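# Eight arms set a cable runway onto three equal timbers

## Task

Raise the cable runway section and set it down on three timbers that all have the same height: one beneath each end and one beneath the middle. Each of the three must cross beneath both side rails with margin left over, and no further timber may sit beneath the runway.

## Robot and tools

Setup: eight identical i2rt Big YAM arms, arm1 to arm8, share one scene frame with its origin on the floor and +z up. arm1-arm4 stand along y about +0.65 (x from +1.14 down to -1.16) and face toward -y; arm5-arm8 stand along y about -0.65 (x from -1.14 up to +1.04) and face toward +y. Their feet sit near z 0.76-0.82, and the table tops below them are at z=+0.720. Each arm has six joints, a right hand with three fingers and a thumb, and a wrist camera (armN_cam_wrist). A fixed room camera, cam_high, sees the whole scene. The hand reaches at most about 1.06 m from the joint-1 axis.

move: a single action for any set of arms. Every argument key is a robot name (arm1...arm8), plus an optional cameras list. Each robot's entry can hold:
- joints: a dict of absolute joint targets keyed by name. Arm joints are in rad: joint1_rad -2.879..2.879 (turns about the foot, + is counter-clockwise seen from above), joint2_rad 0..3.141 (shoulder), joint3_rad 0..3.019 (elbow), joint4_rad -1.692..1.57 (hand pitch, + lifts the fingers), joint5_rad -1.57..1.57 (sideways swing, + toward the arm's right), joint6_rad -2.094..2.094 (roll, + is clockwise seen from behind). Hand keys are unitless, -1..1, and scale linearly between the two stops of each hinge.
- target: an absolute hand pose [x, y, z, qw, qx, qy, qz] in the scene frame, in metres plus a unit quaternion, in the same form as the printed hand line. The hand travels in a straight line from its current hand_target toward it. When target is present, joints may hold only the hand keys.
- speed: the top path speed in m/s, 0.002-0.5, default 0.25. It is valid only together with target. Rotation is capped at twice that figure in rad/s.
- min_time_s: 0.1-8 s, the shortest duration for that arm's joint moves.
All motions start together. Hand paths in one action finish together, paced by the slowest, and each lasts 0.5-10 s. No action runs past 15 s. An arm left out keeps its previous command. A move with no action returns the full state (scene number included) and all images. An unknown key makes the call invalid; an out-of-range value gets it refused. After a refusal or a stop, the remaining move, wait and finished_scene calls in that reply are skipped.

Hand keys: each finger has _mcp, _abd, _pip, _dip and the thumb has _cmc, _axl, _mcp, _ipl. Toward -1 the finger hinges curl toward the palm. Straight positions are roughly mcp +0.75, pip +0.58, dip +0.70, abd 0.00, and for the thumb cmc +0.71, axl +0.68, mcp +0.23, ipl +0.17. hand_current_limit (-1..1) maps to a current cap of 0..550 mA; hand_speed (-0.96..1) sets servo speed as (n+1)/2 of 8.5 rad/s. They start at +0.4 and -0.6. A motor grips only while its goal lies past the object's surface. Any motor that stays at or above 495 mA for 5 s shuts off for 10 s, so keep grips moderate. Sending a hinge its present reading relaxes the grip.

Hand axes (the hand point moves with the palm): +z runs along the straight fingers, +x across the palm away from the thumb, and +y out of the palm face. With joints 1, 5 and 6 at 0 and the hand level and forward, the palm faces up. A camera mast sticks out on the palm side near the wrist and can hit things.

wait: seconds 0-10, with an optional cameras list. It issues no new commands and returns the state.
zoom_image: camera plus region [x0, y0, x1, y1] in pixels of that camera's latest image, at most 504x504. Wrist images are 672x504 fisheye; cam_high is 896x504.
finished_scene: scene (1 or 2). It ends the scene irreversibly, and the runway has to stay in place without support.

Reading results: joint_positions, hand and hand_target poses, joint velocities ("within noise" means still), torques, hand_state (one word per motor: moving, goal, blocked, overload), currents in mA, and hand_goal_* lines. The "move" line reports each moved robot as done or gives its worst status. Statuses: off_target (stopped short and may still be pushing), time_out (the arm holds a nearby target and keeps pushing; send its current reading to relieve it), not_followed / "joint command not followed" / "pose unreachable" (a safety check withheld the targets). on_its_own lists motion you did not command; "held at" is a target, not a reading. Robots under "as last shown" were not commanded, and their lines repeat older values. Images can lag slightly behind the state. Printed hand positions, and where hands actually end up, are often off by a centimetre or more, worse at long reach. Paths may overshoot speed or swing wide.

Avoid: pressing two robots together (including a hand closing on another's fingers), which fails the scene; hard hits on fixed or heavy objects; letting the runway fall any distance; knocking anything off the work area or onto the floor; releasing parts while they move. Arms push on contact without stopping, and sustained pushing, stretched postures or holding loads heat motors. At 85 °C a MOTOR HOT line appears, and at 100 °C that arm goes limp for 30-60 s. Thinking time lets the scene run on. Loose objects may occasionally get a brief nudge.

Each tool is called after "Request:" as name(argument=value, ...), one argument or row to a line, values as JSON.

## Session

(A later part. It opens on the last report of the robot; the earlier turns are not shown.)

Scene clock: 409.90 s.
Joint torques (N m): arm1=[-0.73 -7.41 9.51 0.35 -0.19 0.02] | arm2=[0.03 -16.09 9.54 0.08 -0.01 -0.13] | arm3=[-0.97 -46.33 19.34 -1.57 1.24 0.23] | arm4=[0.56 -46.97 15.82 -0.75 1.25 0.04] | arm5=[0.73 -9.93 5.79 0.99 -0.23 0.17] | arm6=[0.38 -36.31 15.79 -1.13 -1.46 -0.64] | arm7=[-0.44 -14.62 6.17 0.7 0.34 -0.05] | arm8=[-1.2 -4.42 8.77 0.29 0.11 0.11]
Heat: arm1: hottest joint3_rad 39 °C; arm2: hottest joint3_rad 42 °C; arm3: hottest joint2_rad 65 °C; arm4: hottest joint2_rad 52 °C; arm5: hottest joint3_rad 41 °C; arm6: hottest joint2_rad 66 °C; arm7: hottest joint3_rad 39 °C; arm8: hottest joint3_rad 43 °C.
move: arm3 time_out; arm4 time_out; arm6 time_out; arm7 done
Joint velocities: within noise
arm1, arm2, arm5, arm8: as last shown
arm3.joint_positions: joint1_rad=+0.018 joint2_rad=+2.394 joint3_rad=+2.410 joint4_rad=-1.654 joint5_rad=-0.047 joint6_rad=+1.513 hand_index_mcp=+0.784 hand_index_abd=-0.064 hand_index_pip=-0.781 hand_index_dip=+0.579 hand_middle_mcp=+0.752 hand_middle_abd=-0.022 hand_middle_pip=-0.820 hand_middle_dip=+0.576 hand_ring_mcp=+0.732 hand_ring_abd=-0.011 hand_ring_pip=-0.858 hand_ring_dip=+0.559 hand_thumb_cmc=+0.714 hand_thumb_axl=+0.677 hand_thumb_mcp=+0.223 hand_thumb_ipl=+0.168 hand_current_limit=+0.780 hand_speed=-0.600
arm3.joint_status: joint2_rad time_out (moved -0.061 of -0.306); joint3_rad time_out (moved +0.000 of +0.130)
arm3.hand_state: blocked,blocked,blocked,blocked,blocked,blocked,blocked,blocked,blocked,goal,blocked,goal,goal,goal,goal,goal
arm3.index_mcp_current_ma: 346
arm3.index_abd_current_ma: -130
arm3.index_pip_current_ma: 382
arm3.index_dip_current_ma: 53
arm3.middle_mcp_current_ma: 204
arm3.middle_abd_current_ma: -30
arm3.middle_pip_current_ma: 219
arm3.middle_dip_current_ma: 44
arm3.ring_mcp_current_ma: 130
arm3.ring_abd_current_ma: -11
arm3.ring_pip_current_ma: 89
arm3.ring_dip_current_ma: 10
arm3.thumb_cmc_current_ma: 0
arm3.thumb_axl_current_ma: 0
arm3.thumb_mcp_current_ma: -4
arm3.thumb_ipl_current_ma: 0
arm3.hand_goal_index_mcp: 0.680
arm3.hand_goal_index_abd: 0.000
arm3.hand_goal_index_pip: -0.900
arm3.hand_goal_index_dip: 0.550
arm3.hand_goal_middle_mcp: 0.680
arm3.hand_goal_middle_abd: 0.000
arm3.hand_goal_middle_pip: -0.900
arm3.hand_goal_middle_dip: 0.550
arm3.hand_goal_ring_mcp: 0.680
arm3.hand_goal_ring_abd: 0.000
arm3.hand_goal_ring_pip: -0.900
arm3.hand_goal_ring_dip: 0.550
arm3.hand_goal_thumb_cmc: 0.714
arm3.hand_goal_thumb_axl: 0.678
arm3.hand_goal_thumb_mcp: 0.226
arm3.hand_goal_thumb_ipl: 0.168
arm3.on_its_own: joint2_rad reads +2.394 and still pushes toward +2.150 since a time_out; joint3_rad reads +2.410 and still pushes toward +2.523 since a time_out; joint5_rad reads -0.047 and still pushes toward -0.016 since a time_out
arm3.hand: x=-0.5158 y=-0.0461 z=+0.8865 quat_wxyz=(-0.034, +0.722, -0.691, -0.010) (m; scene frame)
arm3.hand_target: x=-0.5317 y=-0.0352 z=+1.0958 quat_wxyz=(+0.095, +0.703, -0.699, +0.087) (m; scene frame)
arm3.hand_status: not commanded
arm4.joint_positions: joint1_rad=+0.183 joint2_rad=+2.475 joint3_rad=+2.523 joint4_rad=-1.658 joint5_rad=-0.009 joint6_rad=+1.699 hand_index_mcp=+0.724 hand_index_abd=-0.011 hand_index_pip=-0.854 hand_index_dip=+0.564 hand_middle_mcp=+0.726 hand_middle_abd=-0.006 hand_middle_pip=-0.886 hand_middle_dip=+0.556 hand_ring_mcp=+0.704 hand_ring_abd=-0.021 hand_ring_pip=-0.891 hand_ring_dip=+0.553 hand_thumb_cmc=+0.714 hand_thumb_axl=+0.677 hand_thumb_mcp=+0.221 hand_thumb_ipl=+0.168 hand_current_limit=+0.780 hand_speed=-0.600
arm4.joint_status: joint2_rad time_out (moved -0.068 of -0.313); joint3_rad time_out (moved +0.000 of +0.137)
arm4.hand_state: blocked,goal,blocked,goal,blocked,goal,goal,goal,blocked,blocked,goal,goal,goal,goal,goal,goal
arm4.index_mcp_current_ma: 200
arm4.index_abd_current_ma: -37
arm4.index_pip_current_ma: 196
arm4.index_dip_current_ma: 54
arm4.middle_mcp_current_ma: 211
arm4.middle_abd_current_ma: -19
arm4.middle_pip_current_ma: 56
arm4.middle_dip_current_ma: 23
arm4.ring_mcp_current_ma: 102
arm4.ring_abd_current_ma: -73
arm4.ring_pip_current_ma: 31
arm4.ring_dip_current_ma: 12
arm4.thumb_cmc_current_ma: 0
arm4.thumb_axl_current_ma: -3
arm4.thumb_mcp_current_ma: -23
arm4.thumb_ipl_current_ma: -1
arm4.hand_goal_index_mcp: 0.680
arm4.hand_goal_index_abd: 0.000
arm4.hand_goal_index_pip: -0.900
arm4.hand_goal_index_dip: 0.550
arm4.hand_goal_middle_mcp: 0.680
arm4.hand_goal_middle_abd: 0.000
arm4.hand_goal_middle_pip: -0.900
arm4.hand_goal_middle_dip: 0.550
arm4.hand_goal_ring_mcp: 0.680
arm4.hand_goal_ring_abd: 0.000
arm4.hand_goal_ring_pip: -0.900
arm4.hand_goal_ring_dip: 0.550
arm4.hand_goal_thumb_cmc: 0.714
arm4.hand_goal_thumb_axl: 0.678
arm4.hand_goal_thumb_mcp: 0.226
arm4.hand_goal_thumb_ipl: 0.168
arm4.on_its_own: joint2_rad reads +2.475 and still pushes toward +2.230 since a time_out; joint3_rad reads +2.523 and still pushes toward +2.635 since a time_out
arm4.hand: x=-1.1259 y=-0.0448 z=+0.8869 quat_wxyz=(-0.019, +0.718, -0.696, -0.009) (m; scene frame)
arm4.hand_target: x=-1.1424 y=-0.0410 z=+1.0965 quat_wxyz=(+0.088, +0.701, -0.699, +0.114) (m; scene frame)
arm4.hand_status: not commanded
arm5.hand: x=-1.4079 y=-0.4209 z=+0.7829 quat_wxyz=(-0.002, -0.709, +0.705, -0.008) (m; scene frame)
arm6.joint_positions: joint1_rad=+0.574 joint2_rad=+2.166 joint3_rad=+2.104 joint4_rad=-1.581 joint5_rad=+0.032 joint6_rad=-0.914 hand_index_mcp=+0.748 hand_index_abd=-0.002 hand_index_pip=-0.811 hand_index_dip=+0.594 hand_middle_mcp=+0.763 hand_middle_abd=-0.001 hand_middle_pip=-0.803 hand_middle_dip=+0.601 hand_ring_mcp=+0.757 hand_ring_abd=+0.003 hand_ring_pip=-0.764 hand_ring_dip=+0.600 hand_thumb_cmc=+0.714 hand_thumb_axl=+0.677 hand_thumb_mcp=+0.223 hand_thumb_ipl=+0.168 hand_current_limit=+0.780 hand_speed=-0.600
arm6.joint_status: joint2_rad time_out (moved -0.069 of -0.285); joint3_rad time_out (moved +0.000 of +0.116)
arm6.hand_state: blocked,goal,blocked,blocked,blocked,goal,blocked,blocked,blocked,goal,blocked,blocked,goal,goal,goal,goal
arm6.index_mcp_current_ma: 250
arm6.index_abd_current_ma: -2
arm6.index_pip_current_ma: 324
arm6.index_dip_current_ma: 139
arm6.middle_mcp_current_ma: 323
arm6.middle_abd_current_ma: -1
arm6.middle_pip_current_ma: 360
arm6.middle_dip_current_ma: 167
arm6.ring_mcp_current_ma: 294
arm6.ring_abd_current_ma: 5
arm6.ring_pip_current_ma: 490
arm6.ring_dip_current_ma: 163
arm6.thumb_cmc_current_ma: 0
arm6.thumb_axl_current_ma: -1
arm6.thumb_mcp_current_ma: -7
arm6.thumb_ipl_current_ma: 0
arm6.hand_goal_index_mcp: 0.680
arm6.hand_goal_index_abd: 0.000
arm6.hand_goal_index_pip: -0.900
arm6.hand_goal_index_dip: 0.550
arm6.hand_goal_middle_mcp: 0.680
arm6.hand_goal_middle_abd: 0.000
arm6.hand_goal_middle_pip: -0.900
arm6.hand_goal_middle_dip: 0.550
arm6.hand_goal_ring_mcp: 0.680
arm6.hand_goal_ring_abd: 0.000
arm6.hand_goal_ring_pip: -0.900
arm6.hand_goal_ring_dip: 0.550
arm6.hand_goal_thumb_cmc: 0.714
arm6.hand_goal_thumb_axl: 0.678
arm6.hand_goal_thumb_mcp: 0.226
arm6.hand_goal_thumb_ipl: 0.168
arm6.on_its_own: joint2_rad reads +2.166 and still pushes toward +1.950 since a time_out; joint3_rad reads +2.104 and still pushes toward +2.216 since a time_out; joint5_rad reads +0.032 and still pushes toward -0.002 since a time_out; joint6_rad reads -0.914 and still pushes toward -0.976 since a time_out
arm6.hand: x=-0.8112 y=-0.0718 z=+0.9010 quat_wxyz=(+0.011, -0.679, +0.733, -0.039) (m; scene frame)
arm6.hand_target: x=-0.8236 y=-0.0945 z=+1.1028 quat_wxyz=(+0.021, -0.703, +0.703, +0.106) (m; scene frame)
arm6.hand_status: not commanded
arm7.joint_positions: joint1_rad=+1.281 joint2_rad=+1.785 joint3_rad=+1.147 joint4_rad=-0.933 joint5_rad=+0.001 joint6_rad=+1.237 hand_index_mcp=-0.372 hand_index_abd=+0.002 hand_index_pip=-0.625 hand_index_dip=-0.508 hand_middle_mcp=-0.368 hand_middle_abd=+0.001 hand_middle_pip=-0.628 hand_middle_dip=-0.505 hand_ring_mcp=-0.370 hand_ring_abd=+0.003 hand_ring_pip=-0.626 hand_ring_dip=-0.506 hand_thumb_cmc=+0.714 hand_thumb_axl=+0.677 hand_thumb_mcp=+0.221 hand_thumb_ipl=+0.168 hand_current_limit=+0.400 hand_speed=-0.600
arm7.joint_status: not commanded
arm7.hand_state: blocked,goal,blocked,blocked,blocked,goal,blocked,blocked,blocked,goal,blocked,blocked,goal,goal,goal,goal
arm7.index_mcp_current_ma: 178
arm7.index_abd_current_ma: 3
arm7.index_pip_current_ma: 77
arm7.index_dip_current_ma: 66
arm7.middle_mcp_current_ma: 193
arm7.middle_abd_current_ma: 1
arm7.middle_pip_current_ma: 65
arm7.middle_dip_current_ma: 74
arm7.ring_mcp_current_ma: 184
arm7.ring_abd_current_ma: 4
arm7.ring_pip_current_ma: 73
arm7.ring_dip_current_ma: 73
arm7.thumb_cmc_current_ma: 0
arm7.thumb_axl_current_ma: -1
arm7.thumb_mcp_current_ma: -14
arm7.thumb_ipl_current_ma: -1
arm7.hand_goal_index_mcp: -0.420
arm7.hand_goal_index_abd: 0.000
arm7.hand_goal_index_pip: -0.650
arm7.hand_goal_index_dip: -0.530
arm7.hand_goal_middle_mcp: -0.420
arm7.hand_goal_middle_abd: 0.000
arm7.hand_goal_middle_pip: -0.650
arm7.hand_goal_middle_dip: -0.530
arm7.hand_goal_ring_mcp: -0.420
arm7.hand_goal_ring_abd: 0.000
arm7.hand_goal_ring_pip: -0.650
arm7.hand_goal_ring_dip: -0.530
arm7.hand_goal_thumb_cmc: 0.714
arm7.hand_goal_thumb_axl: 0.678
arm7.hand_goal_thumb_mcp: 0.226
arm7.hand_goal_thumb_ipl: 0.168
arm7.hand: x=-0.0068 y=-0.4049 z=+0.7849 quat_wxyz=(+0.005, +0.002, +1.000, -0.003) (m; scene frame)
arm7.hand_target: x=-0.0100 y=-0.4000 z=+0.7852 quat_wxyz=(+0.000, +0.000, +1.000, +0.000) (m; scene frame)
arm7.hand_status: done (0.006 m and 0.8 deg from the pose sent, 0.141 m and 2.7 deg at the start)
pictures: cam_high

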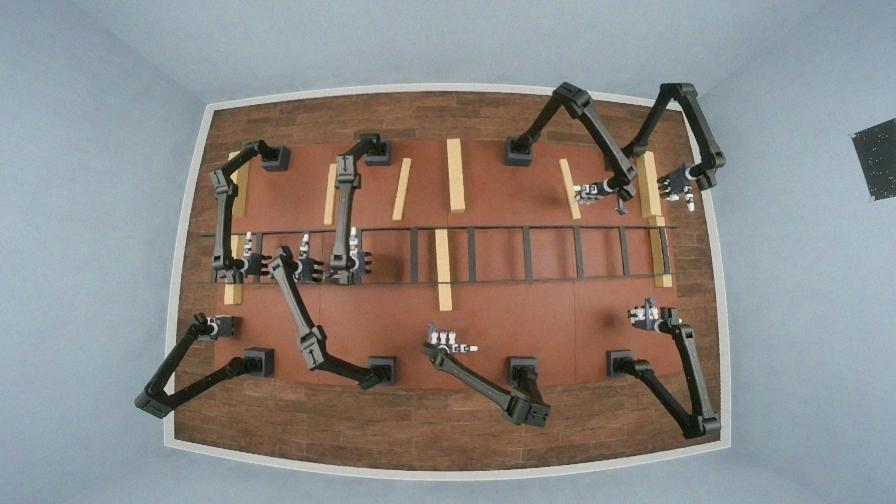

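Request:
move(
  arm5={"target": [-1.41, -0.267, 0.787, 0, 0.7071, -0.7071, 0], "speed": 0.07},
  arm7={"target": [-0.01, -0.19, 0.79, 0, 0, 1, 0], "speed": 0.1},
  cameras=["cam_high"],
)

Request:
zoom_image(
  camera="cam_high",
  region=[360, 200, 580, 360],
)

Request:
zoom_image(
  camera="cam_high",
  region=[180, 200, 340, 360],
)

Scene clock: 414.27 s.
Joint torques (N m): arm1=[-0.62 -7.41 9.51 0.39 -0.19 0.02] | arm2=[0.09 -16.09 9.54 0.08 -0.01 -0.13] | arm3=[-1.08 -46.8 19.02 -1.57 1.22 0.23] | arm4=[0.5 -46.92 15.83 -0.73 1.25 0.04] | arm5=[-1.03 -12.75 10.48 0.24 -0.19 0] | arm6=[0.38 -36.37 15.79 -1.14 -1.46 -0.65] | arm7=[-1.49 -17.03 9.78 0.1 0.41 -0.03] | arm8=[-1.2 -4.48 8.8 0.28 0.11 0.11]
Heat: arm1: hottest joint3_rad 39 °C; arm2: hottest joint3_rad 42 °C; arm3: hottest joint2_rad 67 °C; arm4: hottest joint2_rad 53 °C; arm5: hottest joint3_rad 41 °C; arm6: hottest joint2_rad 68 °C; arm7: hottest joint3_rad 39 °C; arm8: hottest joint3_rad 43 °C.
move: arm5 off_target; arm7 off_target
Joint velocities: within noise
arm1, arm2, arm3, arm4, arm6, arm8: as last shown
arm3.on_its_own: joint2_rad reads +2.394 and still pushes toward +2.150 since a time_out; joint3_rad reads +2.410 and still pushes toward +2.523 since a time_out; joint5_rad reads -0.047 and still pushes toward -0.016 since a time_out
arm4.on_its_own: joint2_rad reads +2.475 and still pushes toward +2.230 since a time_out; joint3_rad reads +2.523 and still pushes toward +2.635 since a time_out
arm5.joint_positions: joint1_rad=+0.464 joint2_rad=+1.677 joint3_rad=+0.874 joint4_rad=-0.798 joint5_rad=-0.006 joint6_rad=-1.102 hand_index_mcp=-0.390 hand_index_abd=-0.003 hand_index_pip=-0.602 hand_index_dip=-0.528 hand_middle_mcp=-0.377 hand_middle_abd=-0.002 hand_middle_pip=-0.621 hand_middle_dip=-0.504 hand_ring_mcp=-0.371 hand_ring_abd=+0.002 hand_ring_pip=-0.625 hand_ring_dip=-0.510 hand_thumb_cmc=-0.568 hand_thumb_axl=+0.677 hand_thumb_mcp=+0.222 hand_thumb_ipl=+0.168 hand_current_limit=+0.400 hand_speed=-0.600
arm5.joint_status: not commanded
arm5.hand_state: blocked,goal,blocked,goal,blocked,goal,blocked,blocked,blocked,goal,blocked,goal,goal,goal,goal,goal
arm5.index_mcp_current_ma: 65
arm5.index_abd_current_ma: -2
arm5.index_pip_current_ma: 113
arm5.index_dip_current_ma: 1
arm5.middle_mcp_current_ma: 106
arm5.middle_abd_current_ma: -1
arm5.middle_pip_current_ma: 55
arm5.middle_dip_current_ma: 48
arm5.ring_mcp_current_ma: 126
arm5.ring_abd_current_ma: 1
arm5.ring_pip_current_ma: 46
arm5.ring_dip_current_ma: 34
arm5.thumb_cmc_current_ma: 1
arm5.thumb_axl_current_ma: 0
arm5.thumb_mcp_current_ma: -5
arm5.thumb_ipl_current_ma: 0
arm5.hand_goal_index_mcp: -0.420
arm5.hand_goal_index_abd: 0.000
arm5.hand_goal_index_pip: -0.650
arm5.hand_goal_index_dip: -0.530
arm5.hand_goal_middle_mcp: -0.420
arm5.hand_goal_middle_abd: 0.000
arm5.hand_goal_middle_pip: -0.650
arm5.hand_goal_middle_dip: -0.530
arm5.hand_goal_ring_mcp: -0.420
arm5.hand_goal_ring_abd: 0.000
arm5.hand_goal_ring_pip: -0.650
arm5.hand_goal_ring_dip: -0.530
arm5.hand_goal_thumb_cmc: -0.570
arm5.hand_goal_thumb_axl: 0.678
arm5.hand_goal_thumb_mcp: 0.226
arm5.hand_goal_thumb_ipl: 0.168
arm5.hand: x=-1.4041 y=-0.2893 z=+0.7795 quat_wxyz=(-0.006, -0.708, +0.706, -0.013) (m; scene frame)
arm5.hand_target: x=-1.4093 y=-0.2676 z=+0.7875 quat_wxyz=(+0.000, -0.707, +0.707, +0.000) (m; scene frame)
arm5.hand_status: off_target (0.024 m and 1.6 deg from the pose sent, 0.154 m and 1.0 deg at the start)
arm6.on_its_own: joint2_rad reads +2.166 and still pushes toward +1.950 since a time_out; joint3_rad reads +2.104 and still pushes toward +2.216 since a time_out; joint5_rad reads +0.032 and still pushes toward -0.002 since a time_out; joint6_rad reads -0.914 and still pushes toward -0.976 since a time_out
arm7.joint_positions: joint1_rad=+0.944 joint2_rad=+1.992 joint3_rad=+1.474 joint4_rad=-1.063 joint5_rad=-0.006 joint6_rad=+0.890 hand_index_mcp=-0.372 hand_index_abd=+0.002 hand_index_pip=-0.624 hand_index_dip=-0.508 hand_middle_mcp=-0.371 hand_middle_abd=-0.001 hand_middle_pip=-0.625 hand_middle_dip=-0.508 hand_ring_mcp=-0.370 hand_ring_abd=+0.003 hand_ring_pip=-0.625 hand_ring_dip=-0.506 hand_thumb_cmc=+0.714 hand_thumb_axl=+0.677 hand_thumb_mcp=+0.221 hand_thumb_ipl=+0.168 hand_current_limit=+0.400 hand_speed=-0.600
arm7.joint_status: not commanded
arm7.hand_state: blocked,goal,blocked,blocked,blocked,goal,blocked,blocked,blocked,goal,blocked,blocked,goal,goal,goal,goal
arm7.index_mcp_current_ma: 177
arm7.index_abd_current_ma: 3
arm7.index_pip_current_ma: 77
arm7.index_dip_current_ma: 65
arm7.middle_mcp_current_ma: 182
arm7.middle_abd_current_ma: -2
arm7.middle_pip_current_ma: 74
arm7.middle_dip_current_ma: 66
arm7.ring_mcp_current_ma: 183
arm7.ring_abd_current_ma: 4
arm7.ring_pip_current_ma: 74
arm7.ring_dip_current_ma: 72
arm7.thumb_cmc_current_ma: 0
arm7.thumb_axl_current_ma: -1
arm7.thumb_mcp_current_ma: -14
arm7.thumb_ipl_current_ma: -1
arm7.hand_goal_index_mcp: -0.420
arm7.hand_goal_index_abd: 0.000
arm7.hand_goal_index_pip: -0.650
arm7.hand_goal_index_dip: -0.530
arm7.hand_goal_middle_mcp: -0.420
arm7.hand_goal_middle_abd: 0.000
arm7.hand_goal_middle_pip: -0.650
arm7.hand_goal_middle_dip: -0.530
arm7.hand_goal_ring_mcp: -0.420
arm7.hand_goal_ring_abd: 0.000
arm7.hand_goal_ring_pip: -0.650
arm7.hand_goal_ring_dip: -0.530
arm7.hand_goal_thumb_cmc: 0.714
arm7.hand_goal_thumb_axl: 0.678
arm7.hand_goal_thumb_mcp: 0.226
arm7.hand_goal_thumb_ipl: 0.168
arm7.hand: x=-0.0037 y=-0.2087 z=+0.7831 quat_wxyz=(+0.007, -0.003, +1.000, -0.009) (m; scene frame)
arm7.hand_target: x=-0.0092 y=-0.1904 z=+0.7902 quat_wxyz=(+0.000, +0.000, +1.000, +0.000) (m; scene frame)
arm7.hand_status: off_target (0.021 m and 1.4 deg from the pose sent, 0.215 m and 0.8 deg at the start)
pictures: cam_high

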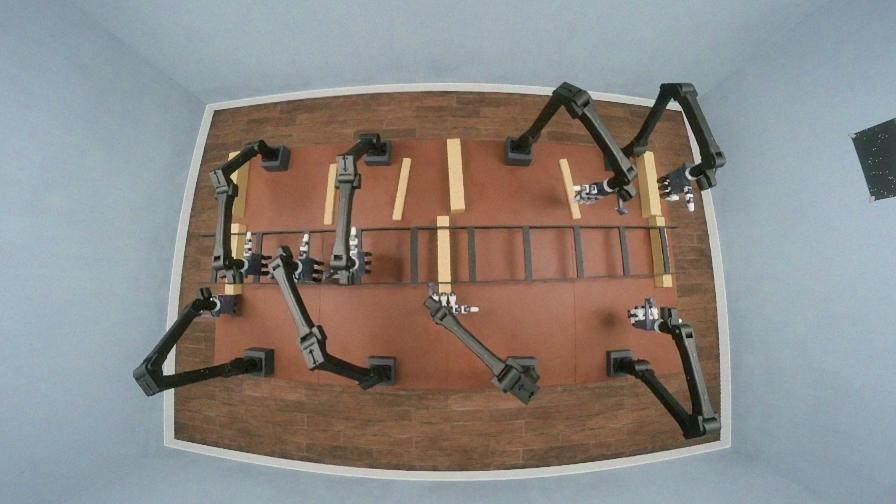

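Scaled by 2.291 from the camera's 896x504 image, which has a finer 1280x720 frame.

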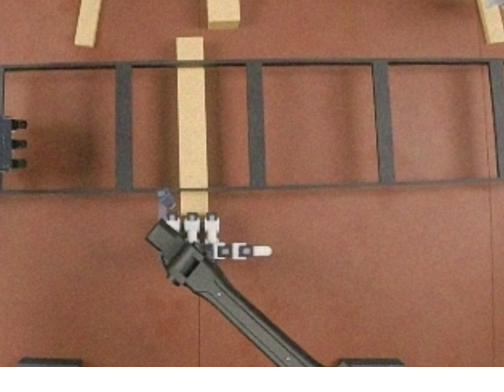

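Scaled by 3.150 from the camera's 896x504 image, which has a finer 1280x720 frame.

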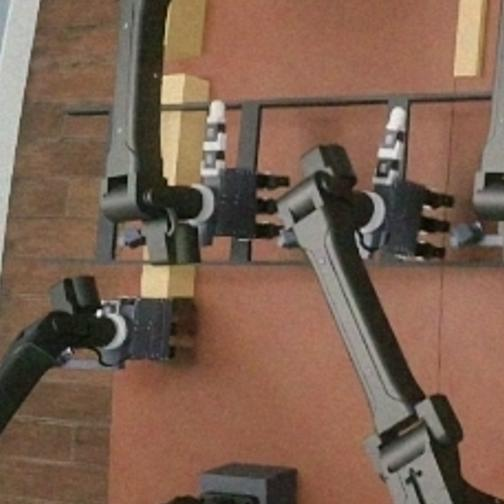

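Request:
move(
  arm5={"target": [-1.42, -0.42, 0.80, 0, 0.7071, -0.7071, 0], "speed": 0.15},
  arm7={"target": [0.03, -0.36, 0.82, 0, 0, 1, 0], "speed": 0.15},
  arm3={"joints": {"joint2_rad": 2.28, "joint3_rad": 2.49}, "min_time_s": 2.5},
  arm4={"joints": {"joint2_rad": 2.36, "joint3_rad": 2.61}, "min_time_s": 2.5},
  arm6={"joints": {"joint2_rad": 2.08, "joint3_rad": 2.17}, "min_time_s": 2.5},
  cameras=[],
)

Scene clock: 420.43 s.
Joint torques (N m): arm1=[-0.67 -7.47 9.48 0.36 -0.19 0.02] | arm2=[0.09 -16.09 9.54 0.09 -0.01 -0.14] | arm3=[-1.32 -39.53 15.95 -1.84 1.31 0.29] | arm4=[0.56 -40.47 13.93 -1.14 1.21 0.09] | arm5=[0.26 -9.99 6.24 0.72 -0.24 0.18] | arm6=[0.38 -30.8 12.33 -1.61 -1.44 -0.65] | arm7=[-0.09 -15.21 6.22 0.66 0.37 0.14] | arm8=[-1.2 -4.54 8.77 0.29 0.11 0.11]
Heat: arm1: hottest joint3_rad 39 °C; arm2: hottest joint3_rad 42 °C; arm3: hottest joint2_rad 66 °C; arm4: hottest joint2_rad 54 °C; arm5: hottest joint3_rad 41 °C; arm6: hottest joint2_rad 68 °C; arm7: hottest joint3_rad 39 °C; arm8: hottest joint3_rad 43 °C.
move: arm3 time_out; arm4 time_out; arm5 done; arm6 done; arm7 done
Joint velocities: within noise
arm1, arm2, arm8: as last shown
arm3.joint_positions: joint1_rad=+0.018 joint2_rad=+2.438 joint3_rad=+2.410 joint4_rad=-1.645 joint5_rad=-0.047 joint6_rad=+1.510 hand_index_mcp=+0.784 hand_index_abd=-0.063 hand_index_pip=-0.781 hand_index_dip=+0.579 hand_middle_mcp=+0.751 hand_middle_abd=-0.022 hand_middle_pip=-0.820 hand_middle_dip=+0.576 hand_ring_mcp=+0.726 hand_ring_abd=-0.009 hand_ring_pip=-0.874 hand_ring_dip=+0.559 hand_thumb_cmc=+0.714 hand_thumb_axl=+0.677 hand_thumb_mcp=+0.223 hand_thumb_ipl=+0.168 hand_current_limit=+0.780 hand_speed=-0.600
arm3.joint_status: joint2_rad time_out (moved +0.044 of -0.114); the others done
arm3.hand_state: blocked,blocked,blocked,blocked,blocked,blocked,blocked,blocked,blocked,goal,blocked,goal,goal,goal,goal,goal
arm3.index_mcp_current_ma: 346
arm3.index_abd_current_ma: -129
arm3.index_pip_current_ma: 382
arm3.index_dip_current_ma: 53
arm3.middle_mcp_current_ma: 201
arm3.middle_abd_current_ma: -30
arm3.middle_pip_current_ma: 219
arm3.middle_dip_current_ma: 44
arm3.ring_mcp_current_ma: 109
arm3.ring_abd_current_ma: -8
arm3.ring_pip_current_ma: 44
arm3.ring_dip_current_ma: 10
arm3.thumb_cmc_current_ma: 0
arm3.thumb_axl_current_ma: 0
arm3.thumb_mcp_current_ma: -4
arm3.thumb_ipl_current_ma: 0
arm3.hand_goal_index_mcp: 0.680
arm3.hand_goal_index_abd: 0.000
arm3.hand_goal_index_pip: -0.900
arm3.hand_goal_index_dip: 0.550
arm3.hand_goal_middle_mcp: 0.680
arm3.hand_goal_middle_abd: 0.000
arm3.hand_goal_middle_pip: -0.900
arm3.hand_goal_middle_dip: 0.550
arm3.hand_goal_ring_mcp: 0.680
arm3.hand_goal_ring_abd: 0.000
arm3.hand_goal_ring_pip: -0.900
arm3.hand_goal_ring_dip: 0.550
arm3.hand_goal_thumb_cmc: 0.714
arm3.hand_goal_thumb_axl: 0.678
arm3.hand_goal_thumb_mcp: 0.226
arm3.hand_goal_thumb_ipl: 0.168
arm3.on_its_own: joint2_rad reads +2.438 and still pushes toward +2.280 since a time_out; joint5_rad reads -0.047 and still pushes toward -0.016 since a time_out
arm3.hand: x=-0.5164 y=-0.0464 z=+0.8567 quat_wxyz=(-0.046, +0.722, -0.690, -0.022) (m; scene frame)
arm3.hand_target: x=-0.5338 y=-0.0471 z=+0.9960 quat_wxyz=(+0.036, +0.707, -0.705, +0.032) (m; scene frame)
arm3.hand_status: not commanded
arm4.joint_positions: joint1_rad=+0.183 joint2_rad=+2.523 joint3_rad=+2.523 joint4_rad=-1.649 joint5_rad=-0.009 joint6_rad=+1.695 hand_index_mcp=+0.734 hand_index_abd=-0.018 hand_index_pip=-0.814 hand_index_dip=+0.567 hand_middle_mcp=+0.727 hand_middle_abd=-0.011 hand_middle_pip=-0.863 hand_middle_dip=+0.559 hand_ring_mcp=+0.704 hand_ring_abd=-0.021 hand_ring_pip=-0.892 hand_ring_dip=+0.553 hand_thumb_cmc=+0.714 hand_thumb_axl=+0.677 hand_thumb_mcp=+0.221 hand_thumb_ipl=+0.168 hand_current_limit=+0.780 hand_speed=-0.600
arm4.joint_status: joint2_rad time_out (moved +0.049 of -0.115); the others done
arm4.hand_state: blocked,goal,blocked,goal,blocked,goal,blocked,goal,blocked,blocked,goal,goal,goal,goal,goal,goal
arm4.index_mcp_current_ma: 249
arm4.index_abd_current_ma: -61
arm4.index_pip_current_ma: 386
arm4.index_dip_current_ma: 69
arm4.middle_mcp_current_ma: 213
arm4.middle_abd_current_ma: -36
arm4.middle_pip_current_ma: 155
arm4.middle_dip_current_ma: 33
arm4.ring_mcp_current_ma: 102
arm4.ring_abd_current_ma: -73
arm4.ring_pip_current_ma: 31
arm4.ring_dip_current_ma: 12
arm4.thumb_cmc_current_ma: 0
arm4.thumb_axl_current_ma: -3
arm4.thumb_mcp_current_ma: -23
arm4.thumb_ipl_current_ma: -1
arm4.hand_goal_index_mcp: 0.680
arm4.hand_goal_index_abd: 0.000
arm4.hand_goal_index_pip: -0.900
arm4.hand_goal_index_dip: 0.550
arm4.hand_goal_middle_mcp: 0.680
arm4.hand_goal_middle_abd: 0.000
arm4.hand_goal_middle_pip: -0.900
arm4.hand_goal_middle_dip: 0.550
arm4.hand_goal_ring_mcp: 0.680
arm4.hand_goal_ring_abd: 0.000
arm4.hand_goal_ring_pip: -0.900
arm4.hand_goal_ring_dip: 0.550
arm4.hand_goal_thumb_cmc: 0.714
arm4.hand_goal_thumb_axl: 0.678
arm4.hand_goal_thumb_mcp: 0.226
arm4.hand_goal_thumb_ipl: 0.168
arm4.on_its_own: joint2_rad reads +2.523 and still pushes toward +2.360 since a time_out
arm4.hand: x=-1.1259 y=-0.0443 z=+0.8535 quat_wxyz=(-0.031, +0.719, -0.694, -0.025) (m; scene frame)
arm4.hand_target: x=-1.1397 y=-0.0525 z=+0.9987 quat_wxyz=(+0.041, +0.707, -0.704, +0.052) (m; scene frame)
arm4.hand_status: not commanded
arm5.joint_positions: joint1_rad=+0.722 joint2_rad=+1.390 joint3_rad=+0.602 joint4_rad=-0.789 joint5_rad=-0.005 joint6_rad=-0.852 hand_index_mcp=-0.390 hand_index_abd=-0.003 hand_index_pip=-0.602 hand_index_dip=-0.528 hand_middle_mcp=-0.377 hand_middle_abd=-0.002 hand_middle_pip=-0.621 hand_middle_dip=-0.504 hand_ring_mcp=-0.371 hand_ring_abd=+0.002 hand_ring_pip=-0.625 hand_ring_dip=-0.510 hand_thumb_cmc=-0.568 hand_thumb_axl=+0.677 hand_thumb_mcp=+0.222 hand_thumb_ipl=+0.168 hand_current_limit=+0.400 hand_speed=-0.600
arm5.joint_status: not commanded
arm5.hand_state: blocked,goal,blocked,goal,blocked,goal,blocked,blocked,blocked,goal,blocked,goal,goal,goal,goal,goal
arm5.index_mcp_current_ma: 65
arm5.index_abd_current_ma: -2
arm5.index_pip_current_ma: 113
arm5.index_dip_current_ma: 1
arm5.middle_mcp_current_ma: 106
arm5.middle_abd_current_ma: -1
arm5.middle_pip_current_ma: 55
arm5.middle_dip_current_ma: 48
arm5.ring_mcp_current_ma: 126
arm5.ring_abd_current_ma: 1
arm5.ring_pip_current_ma: 46
arm5.ring_dip_current_ma: 34
arm5.thumb_cmc_current_ma: 1
arm5.thumb_axl_current_ma: 0
arm5.thumb_mcp_current_ma: -5
arm5.thumb_ipl_current_ma: 0
arm5.hand_goal_index_mcp: -0.420
arm5.hand_goal_index_abd: 0.000
arm5.hand_goal_index_pip: -0.650
arm5.hand_goal_index_dip: -0.530
arm5.hand_goal_middle_mcp: -0.420
arm5.hand_goal_middle_abd: 0.000
arm5.hand_goal_middle_pip: -0.650
arm5.hand_goal_middle_dip: -0.530
arm5.hand_goal_ring_mcp: -0.420
arm5.hand_goal_ring_abd: 0.000
arm5.hand_goal_ring_pip: -0.650
arm5.hand_goal_ring_dip: -0.530
arm5.hand_goal_thumb_cmc: -0.570
arm5.hand_goal_thumb_axl: 0.678
arm5.hand_goal_thumb_mcp: 0.226
arm5.hand_goal_thumb_ipl: 0.168
arm5.hand: x=-1.4206 y=-0.4196 z=+0.7999 quat_wxyz=(-0.001, -0.710, +0.704, -0.002) (m; scene frame)
arm5.hand_target: x=-1.4200 y=-0.4199 z=+0.8001 quat_wxyz=(+0.000, -0.707, +0.707, +0.000) (m; scene frame)
arm5.hand_status: done (0.001 m and 0.6 deg from the pose sent, 0.133 m and 1.6 deg at the start)
arm6.joint_positions: joint1_rad=+0.574 joint2_rad=+2.214 joint3_rad=+2.104 joint4_rad=-1.571 joint5_rad=+0.032 joint6_rad=-0.914 hand_index_mcp=+0.745 hand_index_abd=-0.002 hand_index_pip=-0.812 hand_index_dip=+0.594 hand_middle_mcp=+0.763 hand_middle_abd=-0.001 hand_middle_pip=-0.801 hand_middle_dip=+0.604 hand_ring_mcp=+0.757 hand_ring_abd=+0.017 hand_ring_pip=-0.745 hand_ring_dip=+0.600 hand_thumb_cmc=+0.714 hand_thumb_axl=+0.677 hand_thumb_mcp=+0.223 hand_thumb_ipl=+0.168 hand_current_limit=+0.780 hand_speed=-0.600
arm6.joint_status: all done
arm6.hand_state: blocked,goal,blocked,blocked,blocked,goal,blocked,blocked,blocked,goal,blocked,blocked,goal,goal,goal,goal
arm6.index_mcp_current_ma: 240
arm6.index_abd_current_ma: -2
arm6.index_pip_current_ma: 320
arm6.index_dip_current_ma: 138
arm6.middle_mcp_current_ma: 324
arm6.middle_abd_current_ma: -1
arm6.middle_pip_current_ma: 372
arm6.middle_dip_current_ma: 175
arm6.ring_mcp_current_ma: 294
arm6.ring_abd_current_ma: 37
arm6.ring_pip_current_ma: 490
arm6.ring_dip_current_ma: 163
arm6.thumb_cmc_current_ma: 0
arm6.thumb_axl_current_ma: -1
arm6.thumb_mcp_current_ma: -7
arm6.thumb_ipl_current_ma: 0
arm6.hand_goal_index_mcp: 0.680
arm6.hand_goal_index_abd: 0.000
arm6.hand_goal_index_pip: -0.900
arm6.hand_goal_index_dip: 0.550
arm6.hand_goal_middle_mcp: 0.680
arm6.hand_goal_middle_abd: 0.000
arm6.hand_goal_middle_pip: -0.900
arm6.hand_goal_middle_dip: 0.550
arm6.hand_goal_ring_mcp: 0.680
arm6.hand_goal_ring_abd: 0.000
arm6.hand_goal_ring_pip: -0.900
arm6.hand_goal_ring_dip: 0.550
arm6.hand_goal_thumb_cmc: 0.714
arm6.hand_goal_thumb_axl: 0.678
arm6.hand_goal_thumb_mcp: 0.226
arm6.hand_goal_thumb_ipl: 0.168
arm6.on_its_own: joint5_rad reads +0.032 and still pushes toward -0.002 since a time_out; joint6_rad reads -0.914 and still pushes toward -0.976 since a time_out
arm6.hand: x=-0.8121 y=-0.0704 z=+0.8683 quat_wxyz=(+0.008, -0.678, +0.733, -0.058) (m; scene frame)
arm6.hand_target: x=-0.8292 y=-0.0854 z=+0.9903 quat_wxyz=(+0.004, -0.707, +0.707, +0.020) (m; scene frame)
arm6.hand_status: not commanded
arm7.joint_positions: joint1_rad=+1.163 joint2_rad=+1.701 joint3_rad=+1.117 joint4_rad=-1.001 joint5_rad=-0.002 joint6_rad=+1.103 hand_index_mcp=-0.372 hand_index_abd=+0.002 hand_index_pip=-0.624 hand_index_dip=-0.508 hand_middle_mcp=-0.371 hand_middle_abd=-0.001 hand_middle_pip=-0.625 hand_middle_dip=-0.508 hand_ring_mcp=-0.370 hand_ring_abd=+0.003 hand_ring_pip=-0.625 hand_ring_dip=-0.506 hand_thumb_cmc=+0.714 hand_thumb_axl=+0.677 hand_thumb_mcp=+0.221 hand_thumb_ipl=+0.168 hand_current_limit=+0.400 hand_speed=-0.600
arm7.joint_status: not commanded
arm7.hand_state: blocked,goal,blocked,blocked,blocked,goal,blocked,blocked,blocked,goal,blocked,blocked,goal,goal,goal,goal
arm7.index_mcp_current_ma: 177
arm7.index_abd_current_ma: 3
arm7.index_pip_current_ma: 77
arm7.index_dip_current_ma: 65
arm7.middle_mcp_current_ma: 182
arm7.middle_abd_current_ma: -1
arm7.middle_pip_current_ma: 74
arm7.middle_dip_current_ma: 66
arm7.ring_mcp_current_ma: 183
arm7.ring_abd_current_ma: 4
arm7.ring_pip_current_ma: 74
arm7.ring_dip_current_ma: 72
arm7.thumb_cmc_current_ma: 0
arm7.thumb_axl_current_ma: -1
arm7.thumb_mcp_current_ma: -14
arm7.thumb_ipl_current_ma: -1
arm7.hand_goal_index_mcp: -0.420
arm7.hand_goal_index_abd: 0.000
arm7.hand_goal_index_pip: -0.650
arm7.hand_goal_index_dip: -0.530
arm7.hand_goal_middle_mcp: -0.420
arm7.hand_goal_middle_abd: 0.000
arm7.hand_goal_middle_pip: -0.650
arm7.hand_goal_middle_dip: -0.530
arm7.hand_goal_ring_mcp: -0.420
arm7.hand_goal_ring_abd: 0.000
arm7.hand_goal_ring_pip: -0.650
arm7.hand_goal_ring_dip: -0.530
arm7.hand_goal_thumb_cmc: 0.714
arm7.hand_goal_thumb_axl: 0.678
arm7.hand_goal_thumb_mcp: 0.226
arm7.hand_goal_thumb_ipl: 0.168
arm7.hand: x=+0.0327 y=-0.3630 z=+0.8127 quat_wxyz=(+0.011, -0.006, +1.000, -0.008) (m; scene frame)
arm7.hand_target: x=+0.0300 y=-0.3600 z=+0.8200 quat_wxyz=(+0.000, +0.000, +1.000, +0.000) (m; scene frame)
arm7.hand_status: done (0.008 m and 1.7 deg from the pose sent, 0.159 m and 1.4 deg at the start)
pictures: none
No camera images: "cameras" was empty.

Continue lowering in steps.

Request:
move(
  arm3={"joints": {"joint2_rad": 2.35, "joint3_rad": 2.45}, "min_time_s": 2.5},
  arm4={"joints": {"joint2_rad": 2.43, "joint3_rad": 2.57}, "min_time_s": 2.5},
  arm6={"joints": {"joint2_rad": 2.14, "joint3_rad": 2.13}, "min_time_s": 2.5},
  cameras=[],
)

Request:
move(
  arm3={"joints": {"joint2_rad": 2.42, "joint3_rad": 2.40}, "min_time_s": 2.5},
  arm4={"joints": {"joint2_rad": 2.50, "joint3_rad": 2.52}, "min_time_s": 2.5},
  arm6={"joints": {"joint2_rad": 2.20, "joint3_rad": 2.08}, "min_time_s": 2.5},
  cameras=["cam_high"],
)

Request:
zoom_image(
  camera="cam_high",
  region=[180, 200, 460, 360],
)

Scene clock: 424.70 s.
Joint torques (N m): arm1=[-0.67 -7.41 9.48 0.35 -0.19 0.03] | arm2=[0.09 -16.15 9.55 0.09 -0.01 -0.14] | arm3=[-1.49 -34.9 12.25 -2.18 1.27 0.32] | arm4=[0.5 -36.37 11.04 -1.35 1.15 0.11] | arm5=[0.56 -9.7 6.22 0.64 -0.22 0.19] | arm6=[0.38 -28.28 9.47 -1.85 -1.37 -0.65] | arm7=[-0.03 -15.27 6.2 0.69 0.36 0.14] | arm8=[-1.26 -4.42 8.77 0.28 0.11 0.12]
Heat: arm1: hottest joint3_rad 39 °C; arm2: hottest joint3_rad 42 °C; arm3: hottest joint2_rad 65 °C; arm4: hottest joint2_rad 54 °C; arm5: hottest joint3_rad 40 °C; arm6: hottest joint2_rad 67 °C; arm7: hottest joint3_rad 39 °C; arm8: hottest joint3_rad 43 °C.
move: arm3 done; arm4 done; arm6 done
Joint velocities: within noise
arm1.joint_positions: joint1_rad=+0.196 joint2_rad=+1.100 joint3_rad=+1.105 joint4_rad=-1.514 joint5_rad=+0.000 joint6_rad=-1.307 hand_index_mcp=+0.754 hand_index_abd=+0.003 hand_index_pip=-0.680 hand_index_dip=+0.698 hand_middle_mcp=+0.754 hand_middle_abd=+0.003 hand_middle_pip=-0.680 hand_middle_dip=+0.697 hand_ring_mcp=+0.754 hand_ring_abd=+0.002 hand_ring_pip=-0.680 hand_ring_dip=+0.698 hand_thumb_cmc=+0.714 hand_thumb_axl=+0.677 hand_thumb_mcp=+0.223 hand_thumb_ipl=+0.168 hand_current_limit=+0.780 hand_speed=-0.600
arm1.joint_status: not commanded
arm1.hand_state: goal,goal,goal,goal,goal,goal,goal,goal,goal,goal,goal,goal,goal,goal,goal,goal
arm1.index_mcp_current_ma: 0
arm1.index_abd_current_ma: 7
arm1.index_pip_current_ma: 0
arm1.index_dip_current_ma: -7
arm1.middle_mcp_current_ma: 0
arm1.middle_abd_current_ma: 7
arm1.middle_pip_current_ma: 0
arm1.middle_dip_current_ma: -7
arm1.ring_mcp_current_ma: 0
arm1.ring_abd_current_ma: 6
arm1.ring_pip_current_ma: 0
arm1.ring_dip_current_ma: -6
arm1.thumb_cmc_current_ma: 0
arm1.thumb_axl_current_ma: -2
arm1.thumb_mcp_current_ma: -13
arm1.thumb_ipl_current_ma: -1
arm1.hand_goal_index_mcp: 0.754
arm1.hand_goal_index_abd: 0.000
arm1.hand_goal_index_pip: -0.680
arm1.hand_goal_index_dip: 0.700
arm1.hand_goal_middle_mcp: 0.754
arm1.hand_goal_middle_abd: 0.000
arm1.hand_goal_middle_pip: -0.680
arm1.hand_goal_middle_dip: 0.700
arm1.hand_goal_ring_mcp: 0.754
arm1.hand_goal_ring_abd: 0.000
arm1.hand_goal_ring_pip: -0.680
arm1.hand_goal_ring_dip: 0.700
arm1.hand_goal_thumb_cmc: 0.714
arm1.hand_goal_thumb_axl: 0.678
arm1.hand_goal_thumb_mcp: 0.226
arm1.hand_goal_thumb_ipl: 0.168
arm1.hand: x=+1.2798 y=+0.3131 z=+1.0434 quat_wxyz=(+0.027, +0.733, +0.679, -0.018) (m; scene frame)
arm1.hand_target: x=+1.2813 y=+0.3109 z=+1.0421 quat_wxyz=(+0.031, +0.734, +0.678, -0.020) (m; scene frame)
arm1.hand_status: not commanded
arm2, arm5, arm7, arm8: as last shown
arm3.joint_positions: joint1_rad=+0.018 joint2_rad=+2.457 joint3_rad=+2.410 joint4_rad=-1.642 joint5_rad=-0.047 joint6_rad=+1.507 hand_index_mcp=+0.786 hand_index_abd=-0.063 hand_index_pip=-0.780 hand_index_dip=+0.580 hand_middle_mcp=+0.747 hand_middle_abd=-0.022 hand_middle_pip=-0.825 hand_middle_dip=+0.575 hand_ring_mcp=+0.720 hand_ring_abd=-0.005 hand_ring_pip=-0.883 hand_ring_dip=+0.556 hand_thumb_cmc=+0.714 hand_thumb_axl=+0.677 hand_thumb_mcp=+0.223 hand_thumb_ipl=+0.168 hand_current_limit=+0.780 hand_speed=-0.600
arm3.joint_status: all done
arm3.hand_state: blocked,blocked,blocked,blocked,blocked,blocked,blocked,blocked,blocked,goal,goal,goal,goal,goal,goal,goal
arm3.index_mcp_current_ma: 354
arm3.index_abd_current_ma: -129
arm3.index_pip_current_ma: 384
arm3.index_dip_current_ma: 55
arm3.middle_mcp_current_ma: 186
arm3.middle_abd_current_ma: -29
arm3.middle_pip_current_ma: 199
arm3.middle_dip_current_ma: 44
arm3.ring_mcp_current_ma: 90
arm3.ring_abd_current_ma: -4
arm3.ring_pip_current_ma: 24
arm3.ring_dip_current_ma: 6
arm3.thumb_cmc_current_ma: 0
arm3.thumb_axl_current_ma: 0
arm3.thumb_mcp_current_ma: -4
arm3.thumb_ipl_current_ma: 0
arm3.hand_goal_index_mcp: 0.680
arm3.hand_goal_index_abd: 0.000
arm3.hand_goal_index_pip: -0.900
arm3.hand_goal_index_dip: 0.550
arm3.hand_goal_middle_mcp: 0.680
arm3.hand_goal_middle_abd: 0.000
arm3.hand_goal_middle_pip: -0.900
arm3.hand_goal_middle_dip: 0.550
arm3.hand_goal_ring_mcp: 0.680
arm3.hand_goal_ring_abd: 0.000
arm3.hand_goal_ring_pip: -0.900
arm3.hand_goal_ring_dip: 0.550
arm3.hand_goal_thumb_cmc: 0.714
arm3.hand_goal_thumb_axl: 0.678
arm3.hand_goal_thumb_mcp: 0.226
arm3.hand_goal_thumb_ipl: 0.168
arm3.on_its_own: joint5_rad reads -0.047 and still pushes toward -0.016 since a time_out
arm3.hand: x=-0.5167 y=-0.0461 z=+0.8438 quat_wxyz=(-0.052, +0.722, -0.689, -0.028) (m; scene frame)
arm3.hand_target: x=-0.5347 y=-0.0426 z=+0.9343 quat_wxyz=(-0.005, +0.707, -0.707, -0.005) (m; scene frame)
arm3.hand_status: not commanded
arm4.joint_positions: joint1_rad=+0.183 joint2_rad=+2.544 joint3_rad=+2.522 joint4_rad=-1.644 joint5_rad=-0.007 joint6_rad=+1.692 hand_index_mcp=+0.742 hand_index_abd=-0.021 hand_index_pip=-0.803 hand_index_dip=+0.570 hand_middle_mcp=+0.730 hand_middle_abd=-0.014 hand_middle_pip=-0.857 hand_middle_dip=+0.561 hand_ring_mcp=+0.701 hand_ring_abd=-0.018 hand_ring_pip=-0.892 hand_ring_dip=+0.553 hand_thumb_cmc=+0.714 hand_thumb_axl=+0.677 hand_thumb_mcp=+0.221 hand_thumb_ipl=+0.168 hand_current_limit=+0.780 hand_speed=-0.600
arm4.joint_status: all done
arm4.hand_state: blocked,blocked,blocked,goal,blocked,goal,blocked,goal,blocked,goal,goal,goal,goal,goal,goal,goal
arm4.index_mcp_current_ma: 289
arm4.index_abd_current_ma: -73
arm4.index_pip_current_ma: 438
arm4.index_dip_current_ma: 79
arm4.middle_mcp_current_ma: 227
arm4.middle_abd_current_ma: -46
arm4.middle_pip_current_ma: 183
arm4.middle_dip_current_ma: 40
arm4.ring_mcp_current_ma: 88
arm4.ring_abd_current_ma: -62
arm4.ring_pip_current_ma: 31
arm4.ring_dip_current_ma: 12
arm4.thumb_cmc_current_ma: 0
arm4.thumb_axl_current_ma: -3
arm4.thumb_mcp_current_ma: -23
arm4.thumb_ipl_current_ma: -1
arm4.hand_goal_index_mcp: 0.680
arm4.hand_goal_index_abd: 0.000
arm4.hand_goal_index_pip: -0.900
arm4.hand_goal_index_dip: 0.550
arm4.hand_goal_middle_mcp: 0.680
arm4.hand_goal_middle_abd: 0.000
arm4.hand_goal_middle_pip: -0.900
arm4.hand_goal_middle_dip: 0.550
arm4.hand_goal_ring_mcp: 0.680
arm4.hand_goal_ring_abd: 0.000
arm4.hand_goal_ring_pip: -0.900
arm4.hand_goal_ring_dip: 0.550
arm4.hand_goal_thumb_cmc: 0.714
arm4.hand_goal_thumb_axl: 0.678
arm4.hand_goal_thumb_mcp: 0.226
arm4.hand_goal_thumb_ipl: 0.168
arm4.hand: x=-1.1262 y=-0.0440 z=+0.8392 quat_wxyz=(-0.035, +0.720, -0.693, -0.032) (m; scene frame)
arm4.hand_target: x=-1.1396 y=-0.0480 z=+0.9364 quat_wxyz=(+0.008, +0.709, -0.705, +0.008) (m; scene frame)
arm4.hand_status: not commanded
arm6.joint_positions: joint1_rad=+0.574 joint2_rad=+2.235 joint3_rad=+2.102 joint4_rad=-1.565 joint5_rad=+0.030 joint6_rad=-0.914 hand_index_mcp=+0.741 hand_index_abd=-0.002 hand_index_pip=-0.817 hand_index_dip=+0.592 hand_middle_mcp=+0.763 hand_middle_abd=-0.001 hand_middle_pip=-0.801 hand_middle_dip=+0.604 hand_ring_mcp=+0.757 hand_ring_abd=+0.025 hand_ring_pip=-0.740 hand_ring_dip=+0.597 hand_thumb_cmc=+0.714 hand_thumb_axl=+0.677 hand_thumb_mcp=+0.223 hand_thumb_ipl=+0.168 hand_current_limit=+0.780 hand_speed=-0.600
arm6.joint_status: all done
arm6.hand_state: blocked,goal,blocked,blocked,blocked,goal,blocked,blocked,blocked,blocked,blocked,blocked,goal,goal,goal,goal
arm6.index_mcp_current_ma: 219
arm6.index_abd_current_ma: -2
arm6.index_pip_current_ma: 300
arm6.index_dip_current_ma: 129
arm6.middle_mcp_current_ma: 324
arm6.middle_abd_current_ma: -1
arm6.middle_pip_current_ma: 372
arm6.middle_dip_current_ma: 175
arm6.ring_mcp_current_ma: 294
arm6.ring_abd_current_ma: 59
arm6.ring_pip_current_ma: 489
arm6.ring_dip_current_ma: 149
arm6.thumb_cmc_current_ma: 0
arm6.thumb_axl_current_ma: -1
arm6.thumb_mcp_current_ma: -7
arm6.thumb_ipl_current_ma: 0
arm6.hand_goal_index_mcp: 0.680
arm6.hand_goal_index_abd: 0.000
arm6.hand_goal_index_pip: -0.900
arm6.hand_goal_index_dip: 0.550
arm6.hand_goal_middle_mcp: 0.680
arm6.hand_goal_middle_abd: 0.000
arm6.hand_goal_middle_pip: -0.900
arm6.hand_goal_middle_dip: 0.550
arm6.hand_goal_ring_mcp: 0.680
arm6.hand_goal_ring_abd: 0.000
arm6.hand_goal_ring_pip: -0.900
arm6.hand_goal_ring_dip: 0.550
arm6.hand_goal_thumb_cmc: 0.714
arm6.hand_goal_thumb_axl: 0.678
arm6.hand_goal_thumb_mcp: 0.226
arm6.hand_goal_thumb_ipl: 0.168
arm6.on_its_own: joint5_rad reads +0.030 and still pushes toward -0.002 since a time_out; joint6_rad reads -0.914 and still pushes toward -0.976 since a time_out
arm6.hand: x=-0.8124 y=-0.0704 z=+0.8527 quat_wxyz=(+0.005, -0.678, +0.732, -0.066) (m; scene frame)
arm6.hand_target: x=-0.8258 y=-0.0902 z=+0.9305 quat_wxyz=(-0.006, -0.707, +0.707, -0.029) (m; scene frame)
arm6.hand_status: not commanded
pictures: none
No camera images: "cameras" was empty.

Scene clock: 427.50 s.
Joint torques (N m): arm1=[-0.67 -7.47 9.47 0.36 -0.18 0.02] | arm2=[0.03 -16.09 9.57 0.1 -0.01 -0.13] | arm3=[-0.26 -28.81 9.21 -1.77 1.08 0.37] | arm4=[0.5 -30.51 8.28 -1.28 1.05 0.11] | arm5=[0.62 -9.82 6.16 0.61 -0.22 0.16] | arm6=[0.32 -24.18 6.9 -2 -1.29 -0.65] | arm7=[-0.09 -15.21 6.23 0.68 0.36 0.14] | arm8=[-1.2 -4.42 8.77 0.29 0.11 0.11]
Heat: arm1: hottest joint3_rad 39 °C; arm2: hottest joint3_rad 42 °C; arm3: hottest joint2_rad 63 °C; arm4: hottest joint2_rad 53 °C; arm5: hottest joint3_rad 40 °C; arm6: hottest joint2_rad 66 °C; arm7: hottest joint3_rad 39 °C; arm8: hottest joint3_rad 42 °C.
move: arm3 done; arm4 done; arm6 done
Joint velocities: within noise
arm1, arm5, arm7, arm8: as last shown
arm2.joint_positions: joint1_rad=+0.792 joint2_rad=+1.647 joint3_rad=+1.406 joint4_rad=-1.372 joint5_rad=+0.007 joint6_rad=+0.761 hand_index_mcp=+0.752 hand_index_abd=-0.003 hand_index_pip=+0.575 hand_index_dip=+0.694 hand_middle_mcp=+0.749 hand_middle_abd=-0.004 hand_middle_pip=+0.574 hand_middle_dip=+0.693 hand_ring_mcp=+0.751 hand_ring_abd=-0.003 hand_ring_pip=+0.575 hand_ring_dip=+0.694 hand_thumb_cmc=+0.714 hand_thumb_axl=+0.677 hand_thumb_mcp=+0.222 hand_thumb_ipl=+0.168 hand_current_limit=+0.780 hand_speed=-0.600
arm2.joint_status: not commanded
arm2.hand_state: goal,goal,goal,goal,goal,goal,goal,goal,goal,goal,goal,goal,goal,goal,goal,goal
arm2.index_mcp_current_ma: -2
arm2.index_abd_current_ma: -3
arm2.index_pip_current_ma: -3
arm2.index_dip_current_ma: -2
arm2.middle_mcp_current_ma: -7
arm2.middle_abd_current_ma: -4
arm2.middle_pip_current_ma: -4
arm2.middle_dip_current_ma: -3
arm2.ring_mcp_current_ma: -3
arm2.ring_abd_current_ma: -3
arm2.ring_pip_current_ma: -3
arm2.ring_dip_current_ma: -3
arm2.thumb_cmc_current_ma: 0
arm2.thumb_axl_current_ma: -1
arm2.thumb_mcp_current_ma: -6
arm2.thumb_ipl_current_ma: 0
arm2.hand_goal_index_mcp: 0.754
arm2.hand_goal_index_abd: 0.000
arm2.hand_goal_index_pip: 0.578
arm2.hand_goal_index_dip: 0.696
arm2.hand_goal_middle_mcp: 0.754
arm2.hand_goal_middle_abd: 0.000
arm2.hand_goal_middle_pip: 0.578
arm2.hand_goal_middle_dip: 0.696
arm2.hand_goal_ring_mcp: 0.754
arm2.hand_goal_ring_abd: 0.000
arm2.hand_goal_ring_pip: 0.578
arm2.hand_goal_ring_dip: 0.696
arm2.hand_goal_thumb_cmc: 0.714
arm2.hand_goal_thumb_axl: 0.678
arm2.hand_goal_thumb_mcp: 0.226
arm2.hand_goal_thumb_ipl: 0.168
arm2.hand: x=+0.7449 y=+0.2092 z=+0.9789 quat_wxyz=(-0.014, +1.000, -0.002, -0.015) (m; scene frame)
arm2.hand_target: x=+0.7496 y=+0.2005 z=+1.0000 quat_wxyz=(+0.000, +1.000, +0.000, +0.000) (m; scene frame)
arm2.hand_status: not commanded
arm3.joint_positions: joint1_rad=+0.018 joint2_rad=+2.459 joint3_rad=+2.391 joint4_rad=-1.650 joint5_rad=-0.043 joint6_rad=+1.505 hand_index_mcp=+0.769 hand_index_abd=-0.040 hand_index_pip=-0.792 hand_index_dip=+0.580 hand_middle_mcp=+0.732 hand_middle_abd=-0.010 hand_middle_pip=-0.862 hand_middle_dip=+0.566 hand_ring_mcp=+0.700 hand_ring_abd=-0.001 hand_ring_pip=-0.892 hand_ring_dip=+0.553 hand_thumb_cmc=+0.714 hand_thumb_axl=+0.677 hand_thumb_mcp=+0.223 hand_thumb_ipl=+0.168 hand_current_limit=+0.780 hand_speed=-0.600
arm3.joint_status: all done
arm3.hand_state: blocked,blocked,blocked,blocked,blocked,goal,blocked,goal,goal,goal,goal,goal,goal,goal,goal,goal
arm3.index_mcp_current_ma: 278
arm3.index_abd_current_ma: -68
arm3.index_pip_current_ma: 331
arm3.index_dip_current_ma: 55
arm3.middle_mcp_current_ma: 130
arm3.middle_abd_current_ma: -9
arm3.middle_pip_current_ma: 76
arm3.middle_dip_current_ma: 22
arm3.ring_mcp_current_ma: 32
arm3.ring_abd_current_ma: 0
arm3.ring_pip_current_ma: 8
arm3.ring_dip_current_ma: 2
arm3.thumb_cmc_current_ma: 0
arm3.thumb_axl_current_ma: 0
arm3.thumb_mcp_current_ma: -4
arm3.thumb_ipl_current_ma: 0
arm3.hand_goal_index_mcp: 0.680
arm3.hand_goal_index_abd: 0.000
arm3.hand_goal_index_pip: -0.900
arm3.hand_goal_index_dip: 0.550
arm3.hand_goal_middle_mcp: 0.680
arm3.hand_goal_middle_abd: 0.000
arm3.hand_goal_middle_pip: -0.900
arm3.hand_goal_middle_dip: 0.550
arm3.hand_goal_ring_mcp: 0.680
arm3.hand_goal_ring_abd: 0.000
arm3.hand_goal_ring_pip: -0.900
arm3.hand_goal_ring_dip: 0.550
arm3.hand_goal_thumb_cmc: 0.714
arm3.hand_goal_thumb_axl: 0.678
arm3.hand_goal_thumb_mcp: 0.226
arm3.hand_goal_thumb_ipl: 0.168
arm3.hand: x=-0.5174 y=-0.0391 z=+0.8371 quat_wxyz=(-0.061, +0.722, -0.688, -0.039) (m; scene frame)
arm3.hand_target: x=-0.5353 y=-0.0299 z=+0.8707 quat_wxyz=(-0.049, +0.705, -0.706, -0.046) (m; scene frame)
arm3.hand_status: not commanded
arm4.joint_positions: joint1_rad=+0.183 joint2_rad=+2.544 joint3_rad=+2.510 joint4_rad=-1.647 joint5_rad=-0.005 joint6_rad=+1.692 hand_index_mcp=+0.738 hand_index_abd=-0.021 hand_index_pip=-0.804 hand_index_dip=+0.570 hand_middle_mcp=+0.730 hand_middle_abd=-0.009 hand_middle_pip=-0.868 hand_middle_dip=+0.561 hand_ring_mcp=+0.690 hand_ring_abd=-0.004 hand_ring_pip=-0.892 hand_ring_dip=+0.553 hand_thumb_cmc=+0.714 hand_thumb_axl=+0.677 hand_thumb_mcp=+0.221 hand_thumb_ipl=+0.168 hand_current_limit=+0.780 hand_speed=-0.600
arm4.joint_status: all done
arm4.hand_state: blocked,blocked,blocked,goal,blocked,goal,blocked,goal,goal,goal,goal,goal,goal,goal,goal,goal
arm4.index_mcp_current_ma: 270
arm4.index_abd_current_ma: -73
arm4.index_pip_current_ma: 434
arm4.index_dip_current_ma: 79
arm4.middle_mcp_current_ma: 227
arm4.middle_abd_current_ma: -30
arm4.middle_pip_current_ma: 134
arm4.middle_dip_current_ma: 40
arm4.ring_mcp_current_ma: 38
arm4.ring_abd_current_ma: -11
arm4.ring_pip_current_ma: 31
arm4.ring_dip_current_ma: 12
arm4.thumb_cmc_current_ma: 0
arm4.thumb_axl_current_ma: -3
arm4.thumb_mcp_current_ma: -23
arm4.thumb_ipl_current_ma: -1
arm4.hand_goal_index_mcp: 0.680
arm4.hand_goal_index_abd: 0.000
arm4.hand_goal_index_pip: -0.900
arm4.hand_goal_index_dip: 0.550
arm4.hand_goal_middle_mcp: 0.680
arm4.hand_goal_middle_abd: 0.000
arm4.hand_goal_middle_pip: -0.900
arm4.hand_goal_middle_dip: 0.550
arm4.hand_goal_ring_mcp: 0.680
arm4.hand_goal_ring_abd: 0.000
arm4.hand_goal_ring_pip: -0.900
arm4.hand_goal_ring_dip: 0.550
arm4.hand_goal_thumb_cmc: 0.714
arm4.hand_goal_thumb_axl: 0.678
arm4.hand_goal_thumb_mcp: 0.226
arm4.hand_goal_thumb_ipl: 0.168
arm4.hand: x=-1.1272 y=-0.0402 z=+0.8352 quat_wxyz=(-0.039, +0.720, -0.692, -0.039) (m; scene frame)
arm4.hand_target: x=-1.1408 y=-0.0353 z=+0.8723 quat_wxyz=(-0.028, +0.709, -0.704, -0.040) (m; scene frame)
arm4.hand_status: not commanded
arm6.joint_positions: joint1_rad=+0.574 joint2_rad=+2.236 joint3_rad=+2.088 joint4_rad=-1.561 joint5_rad=+0.028 joint6_rad=-0.914 hand_index_mcp=+0.726 hand_index_abd=-0.002 hand_index_pip=-0.817 hand_index_dip=+0.592 hand_middle_mcp=+0.753 hand_middle_abd=-0.001 hand_middle_pip=-0.801 hand_middle_dip=+0.604 hand_ring_mcp=+0.747 hand_ring_abd=+0.024 hand_ring_pip=-0.740 hand_ring_dip=+0.597 hand_thumb_cmc=+0.714 hand_thumb_axl=+0.677 hand_thumb_mcp=+0.223 hand_thumb_ipl=+0.168 hand_current_limit=+0.780 hand_speed=-0.600
arm6.joint_status: all done
arm6.hand_state: blocked,goal,blocked,blocked,blocked,goal,blocked,blocked,blocked,blocked,blocked,blocked,goal,goal,goal,goal
arm6.index_mcp_current_ma: 157
arm6.index_abd_current_ma: -2
arm6.index_pip_current_ma: 298
arm6.index_dip_current_ma: 129
arm6.middle_mcp_current_ma: 276
arm6.middle_abd_current_ma: -1
arm6.middle_pip_current_ma: 370
arm6.middle_dip_current_ma: 175
arm6.ring_mcp_current_ma: 249
arm6.ring_abd_current_ma: 55
arm6.ring_pip_current_ma: 490
arm6.ring_dip_current_ma: 149
arm6.thumb_cmc_current_ma: 0
arm6.thumb_axl_current_ma: -1
arm6.thumb_mcp_current_ma: -7
arm6.thumb_ipl_current_ma: 0
arm6.hand_goal_index_mcp: 0.680
arm6.hand_goal_index_abd: 0.000
arm6.hand_goal_index_pip: -0.900
arm6.hand_goal_index_dip: 0.550
arm6.hand_goal_middle_mcp: 0.680
arm6.hand_goal_middle_abd: 0.000
arm6.hand_goal_middle_pip: -0.900
arm6.hand_goal_middle_dip: 0.550
arm6.hand_goal_ring_mcp: 0.680
arm6.hand_goal_ring_abd: 0.000
arm6.hand_goal_ring_pip: -0.900
arm6.hand_goal_ring_dip: 0.550
arm6.hand_goal_thumb_cmc: 0.714
arm6.hand_goal_thumb_axl: 0.678
arm6.hand_goal_thumb_mcp: 0.226
arm6.hand_goal_thumb_ipl: 0.168
arm6.on_its_own: joint5_rad reads +0.028 and still pushes toward -0.002 since a time_out; joint6_rad reads -0.914 and still pushes toward -0.976 since a time_out
arm6.hand: x=-0.8108 y=-0.0735 z=+0.8464 quat_wxyz=(+0.003, -0.678, +0.732, -0.071) (m; scene frame)
arm6.hand_target: x=-0.8177 y=-0.1018 z=+0.8686 quat_wxyz=(-0.016, -0.704, +0.705, -0.083) (m; scene frame)
arm6.hand_status: not commanded
pictures: cam_high

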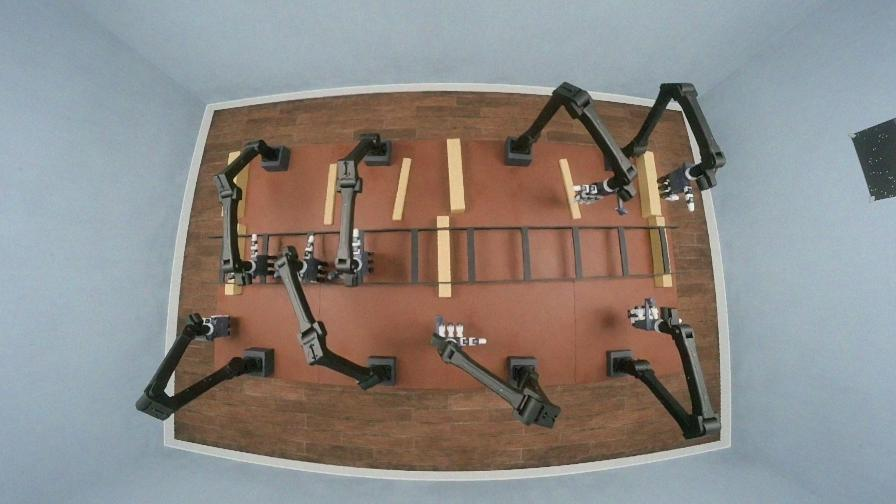

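Scaled by 1.800 from the camera's 896x504 image, which has a finer 1280x720 frame.

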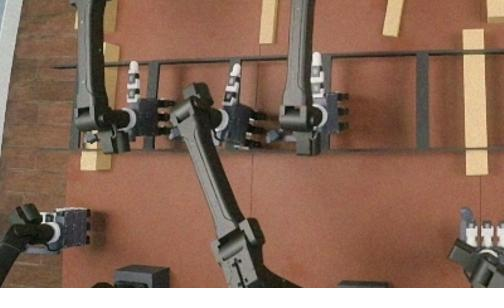

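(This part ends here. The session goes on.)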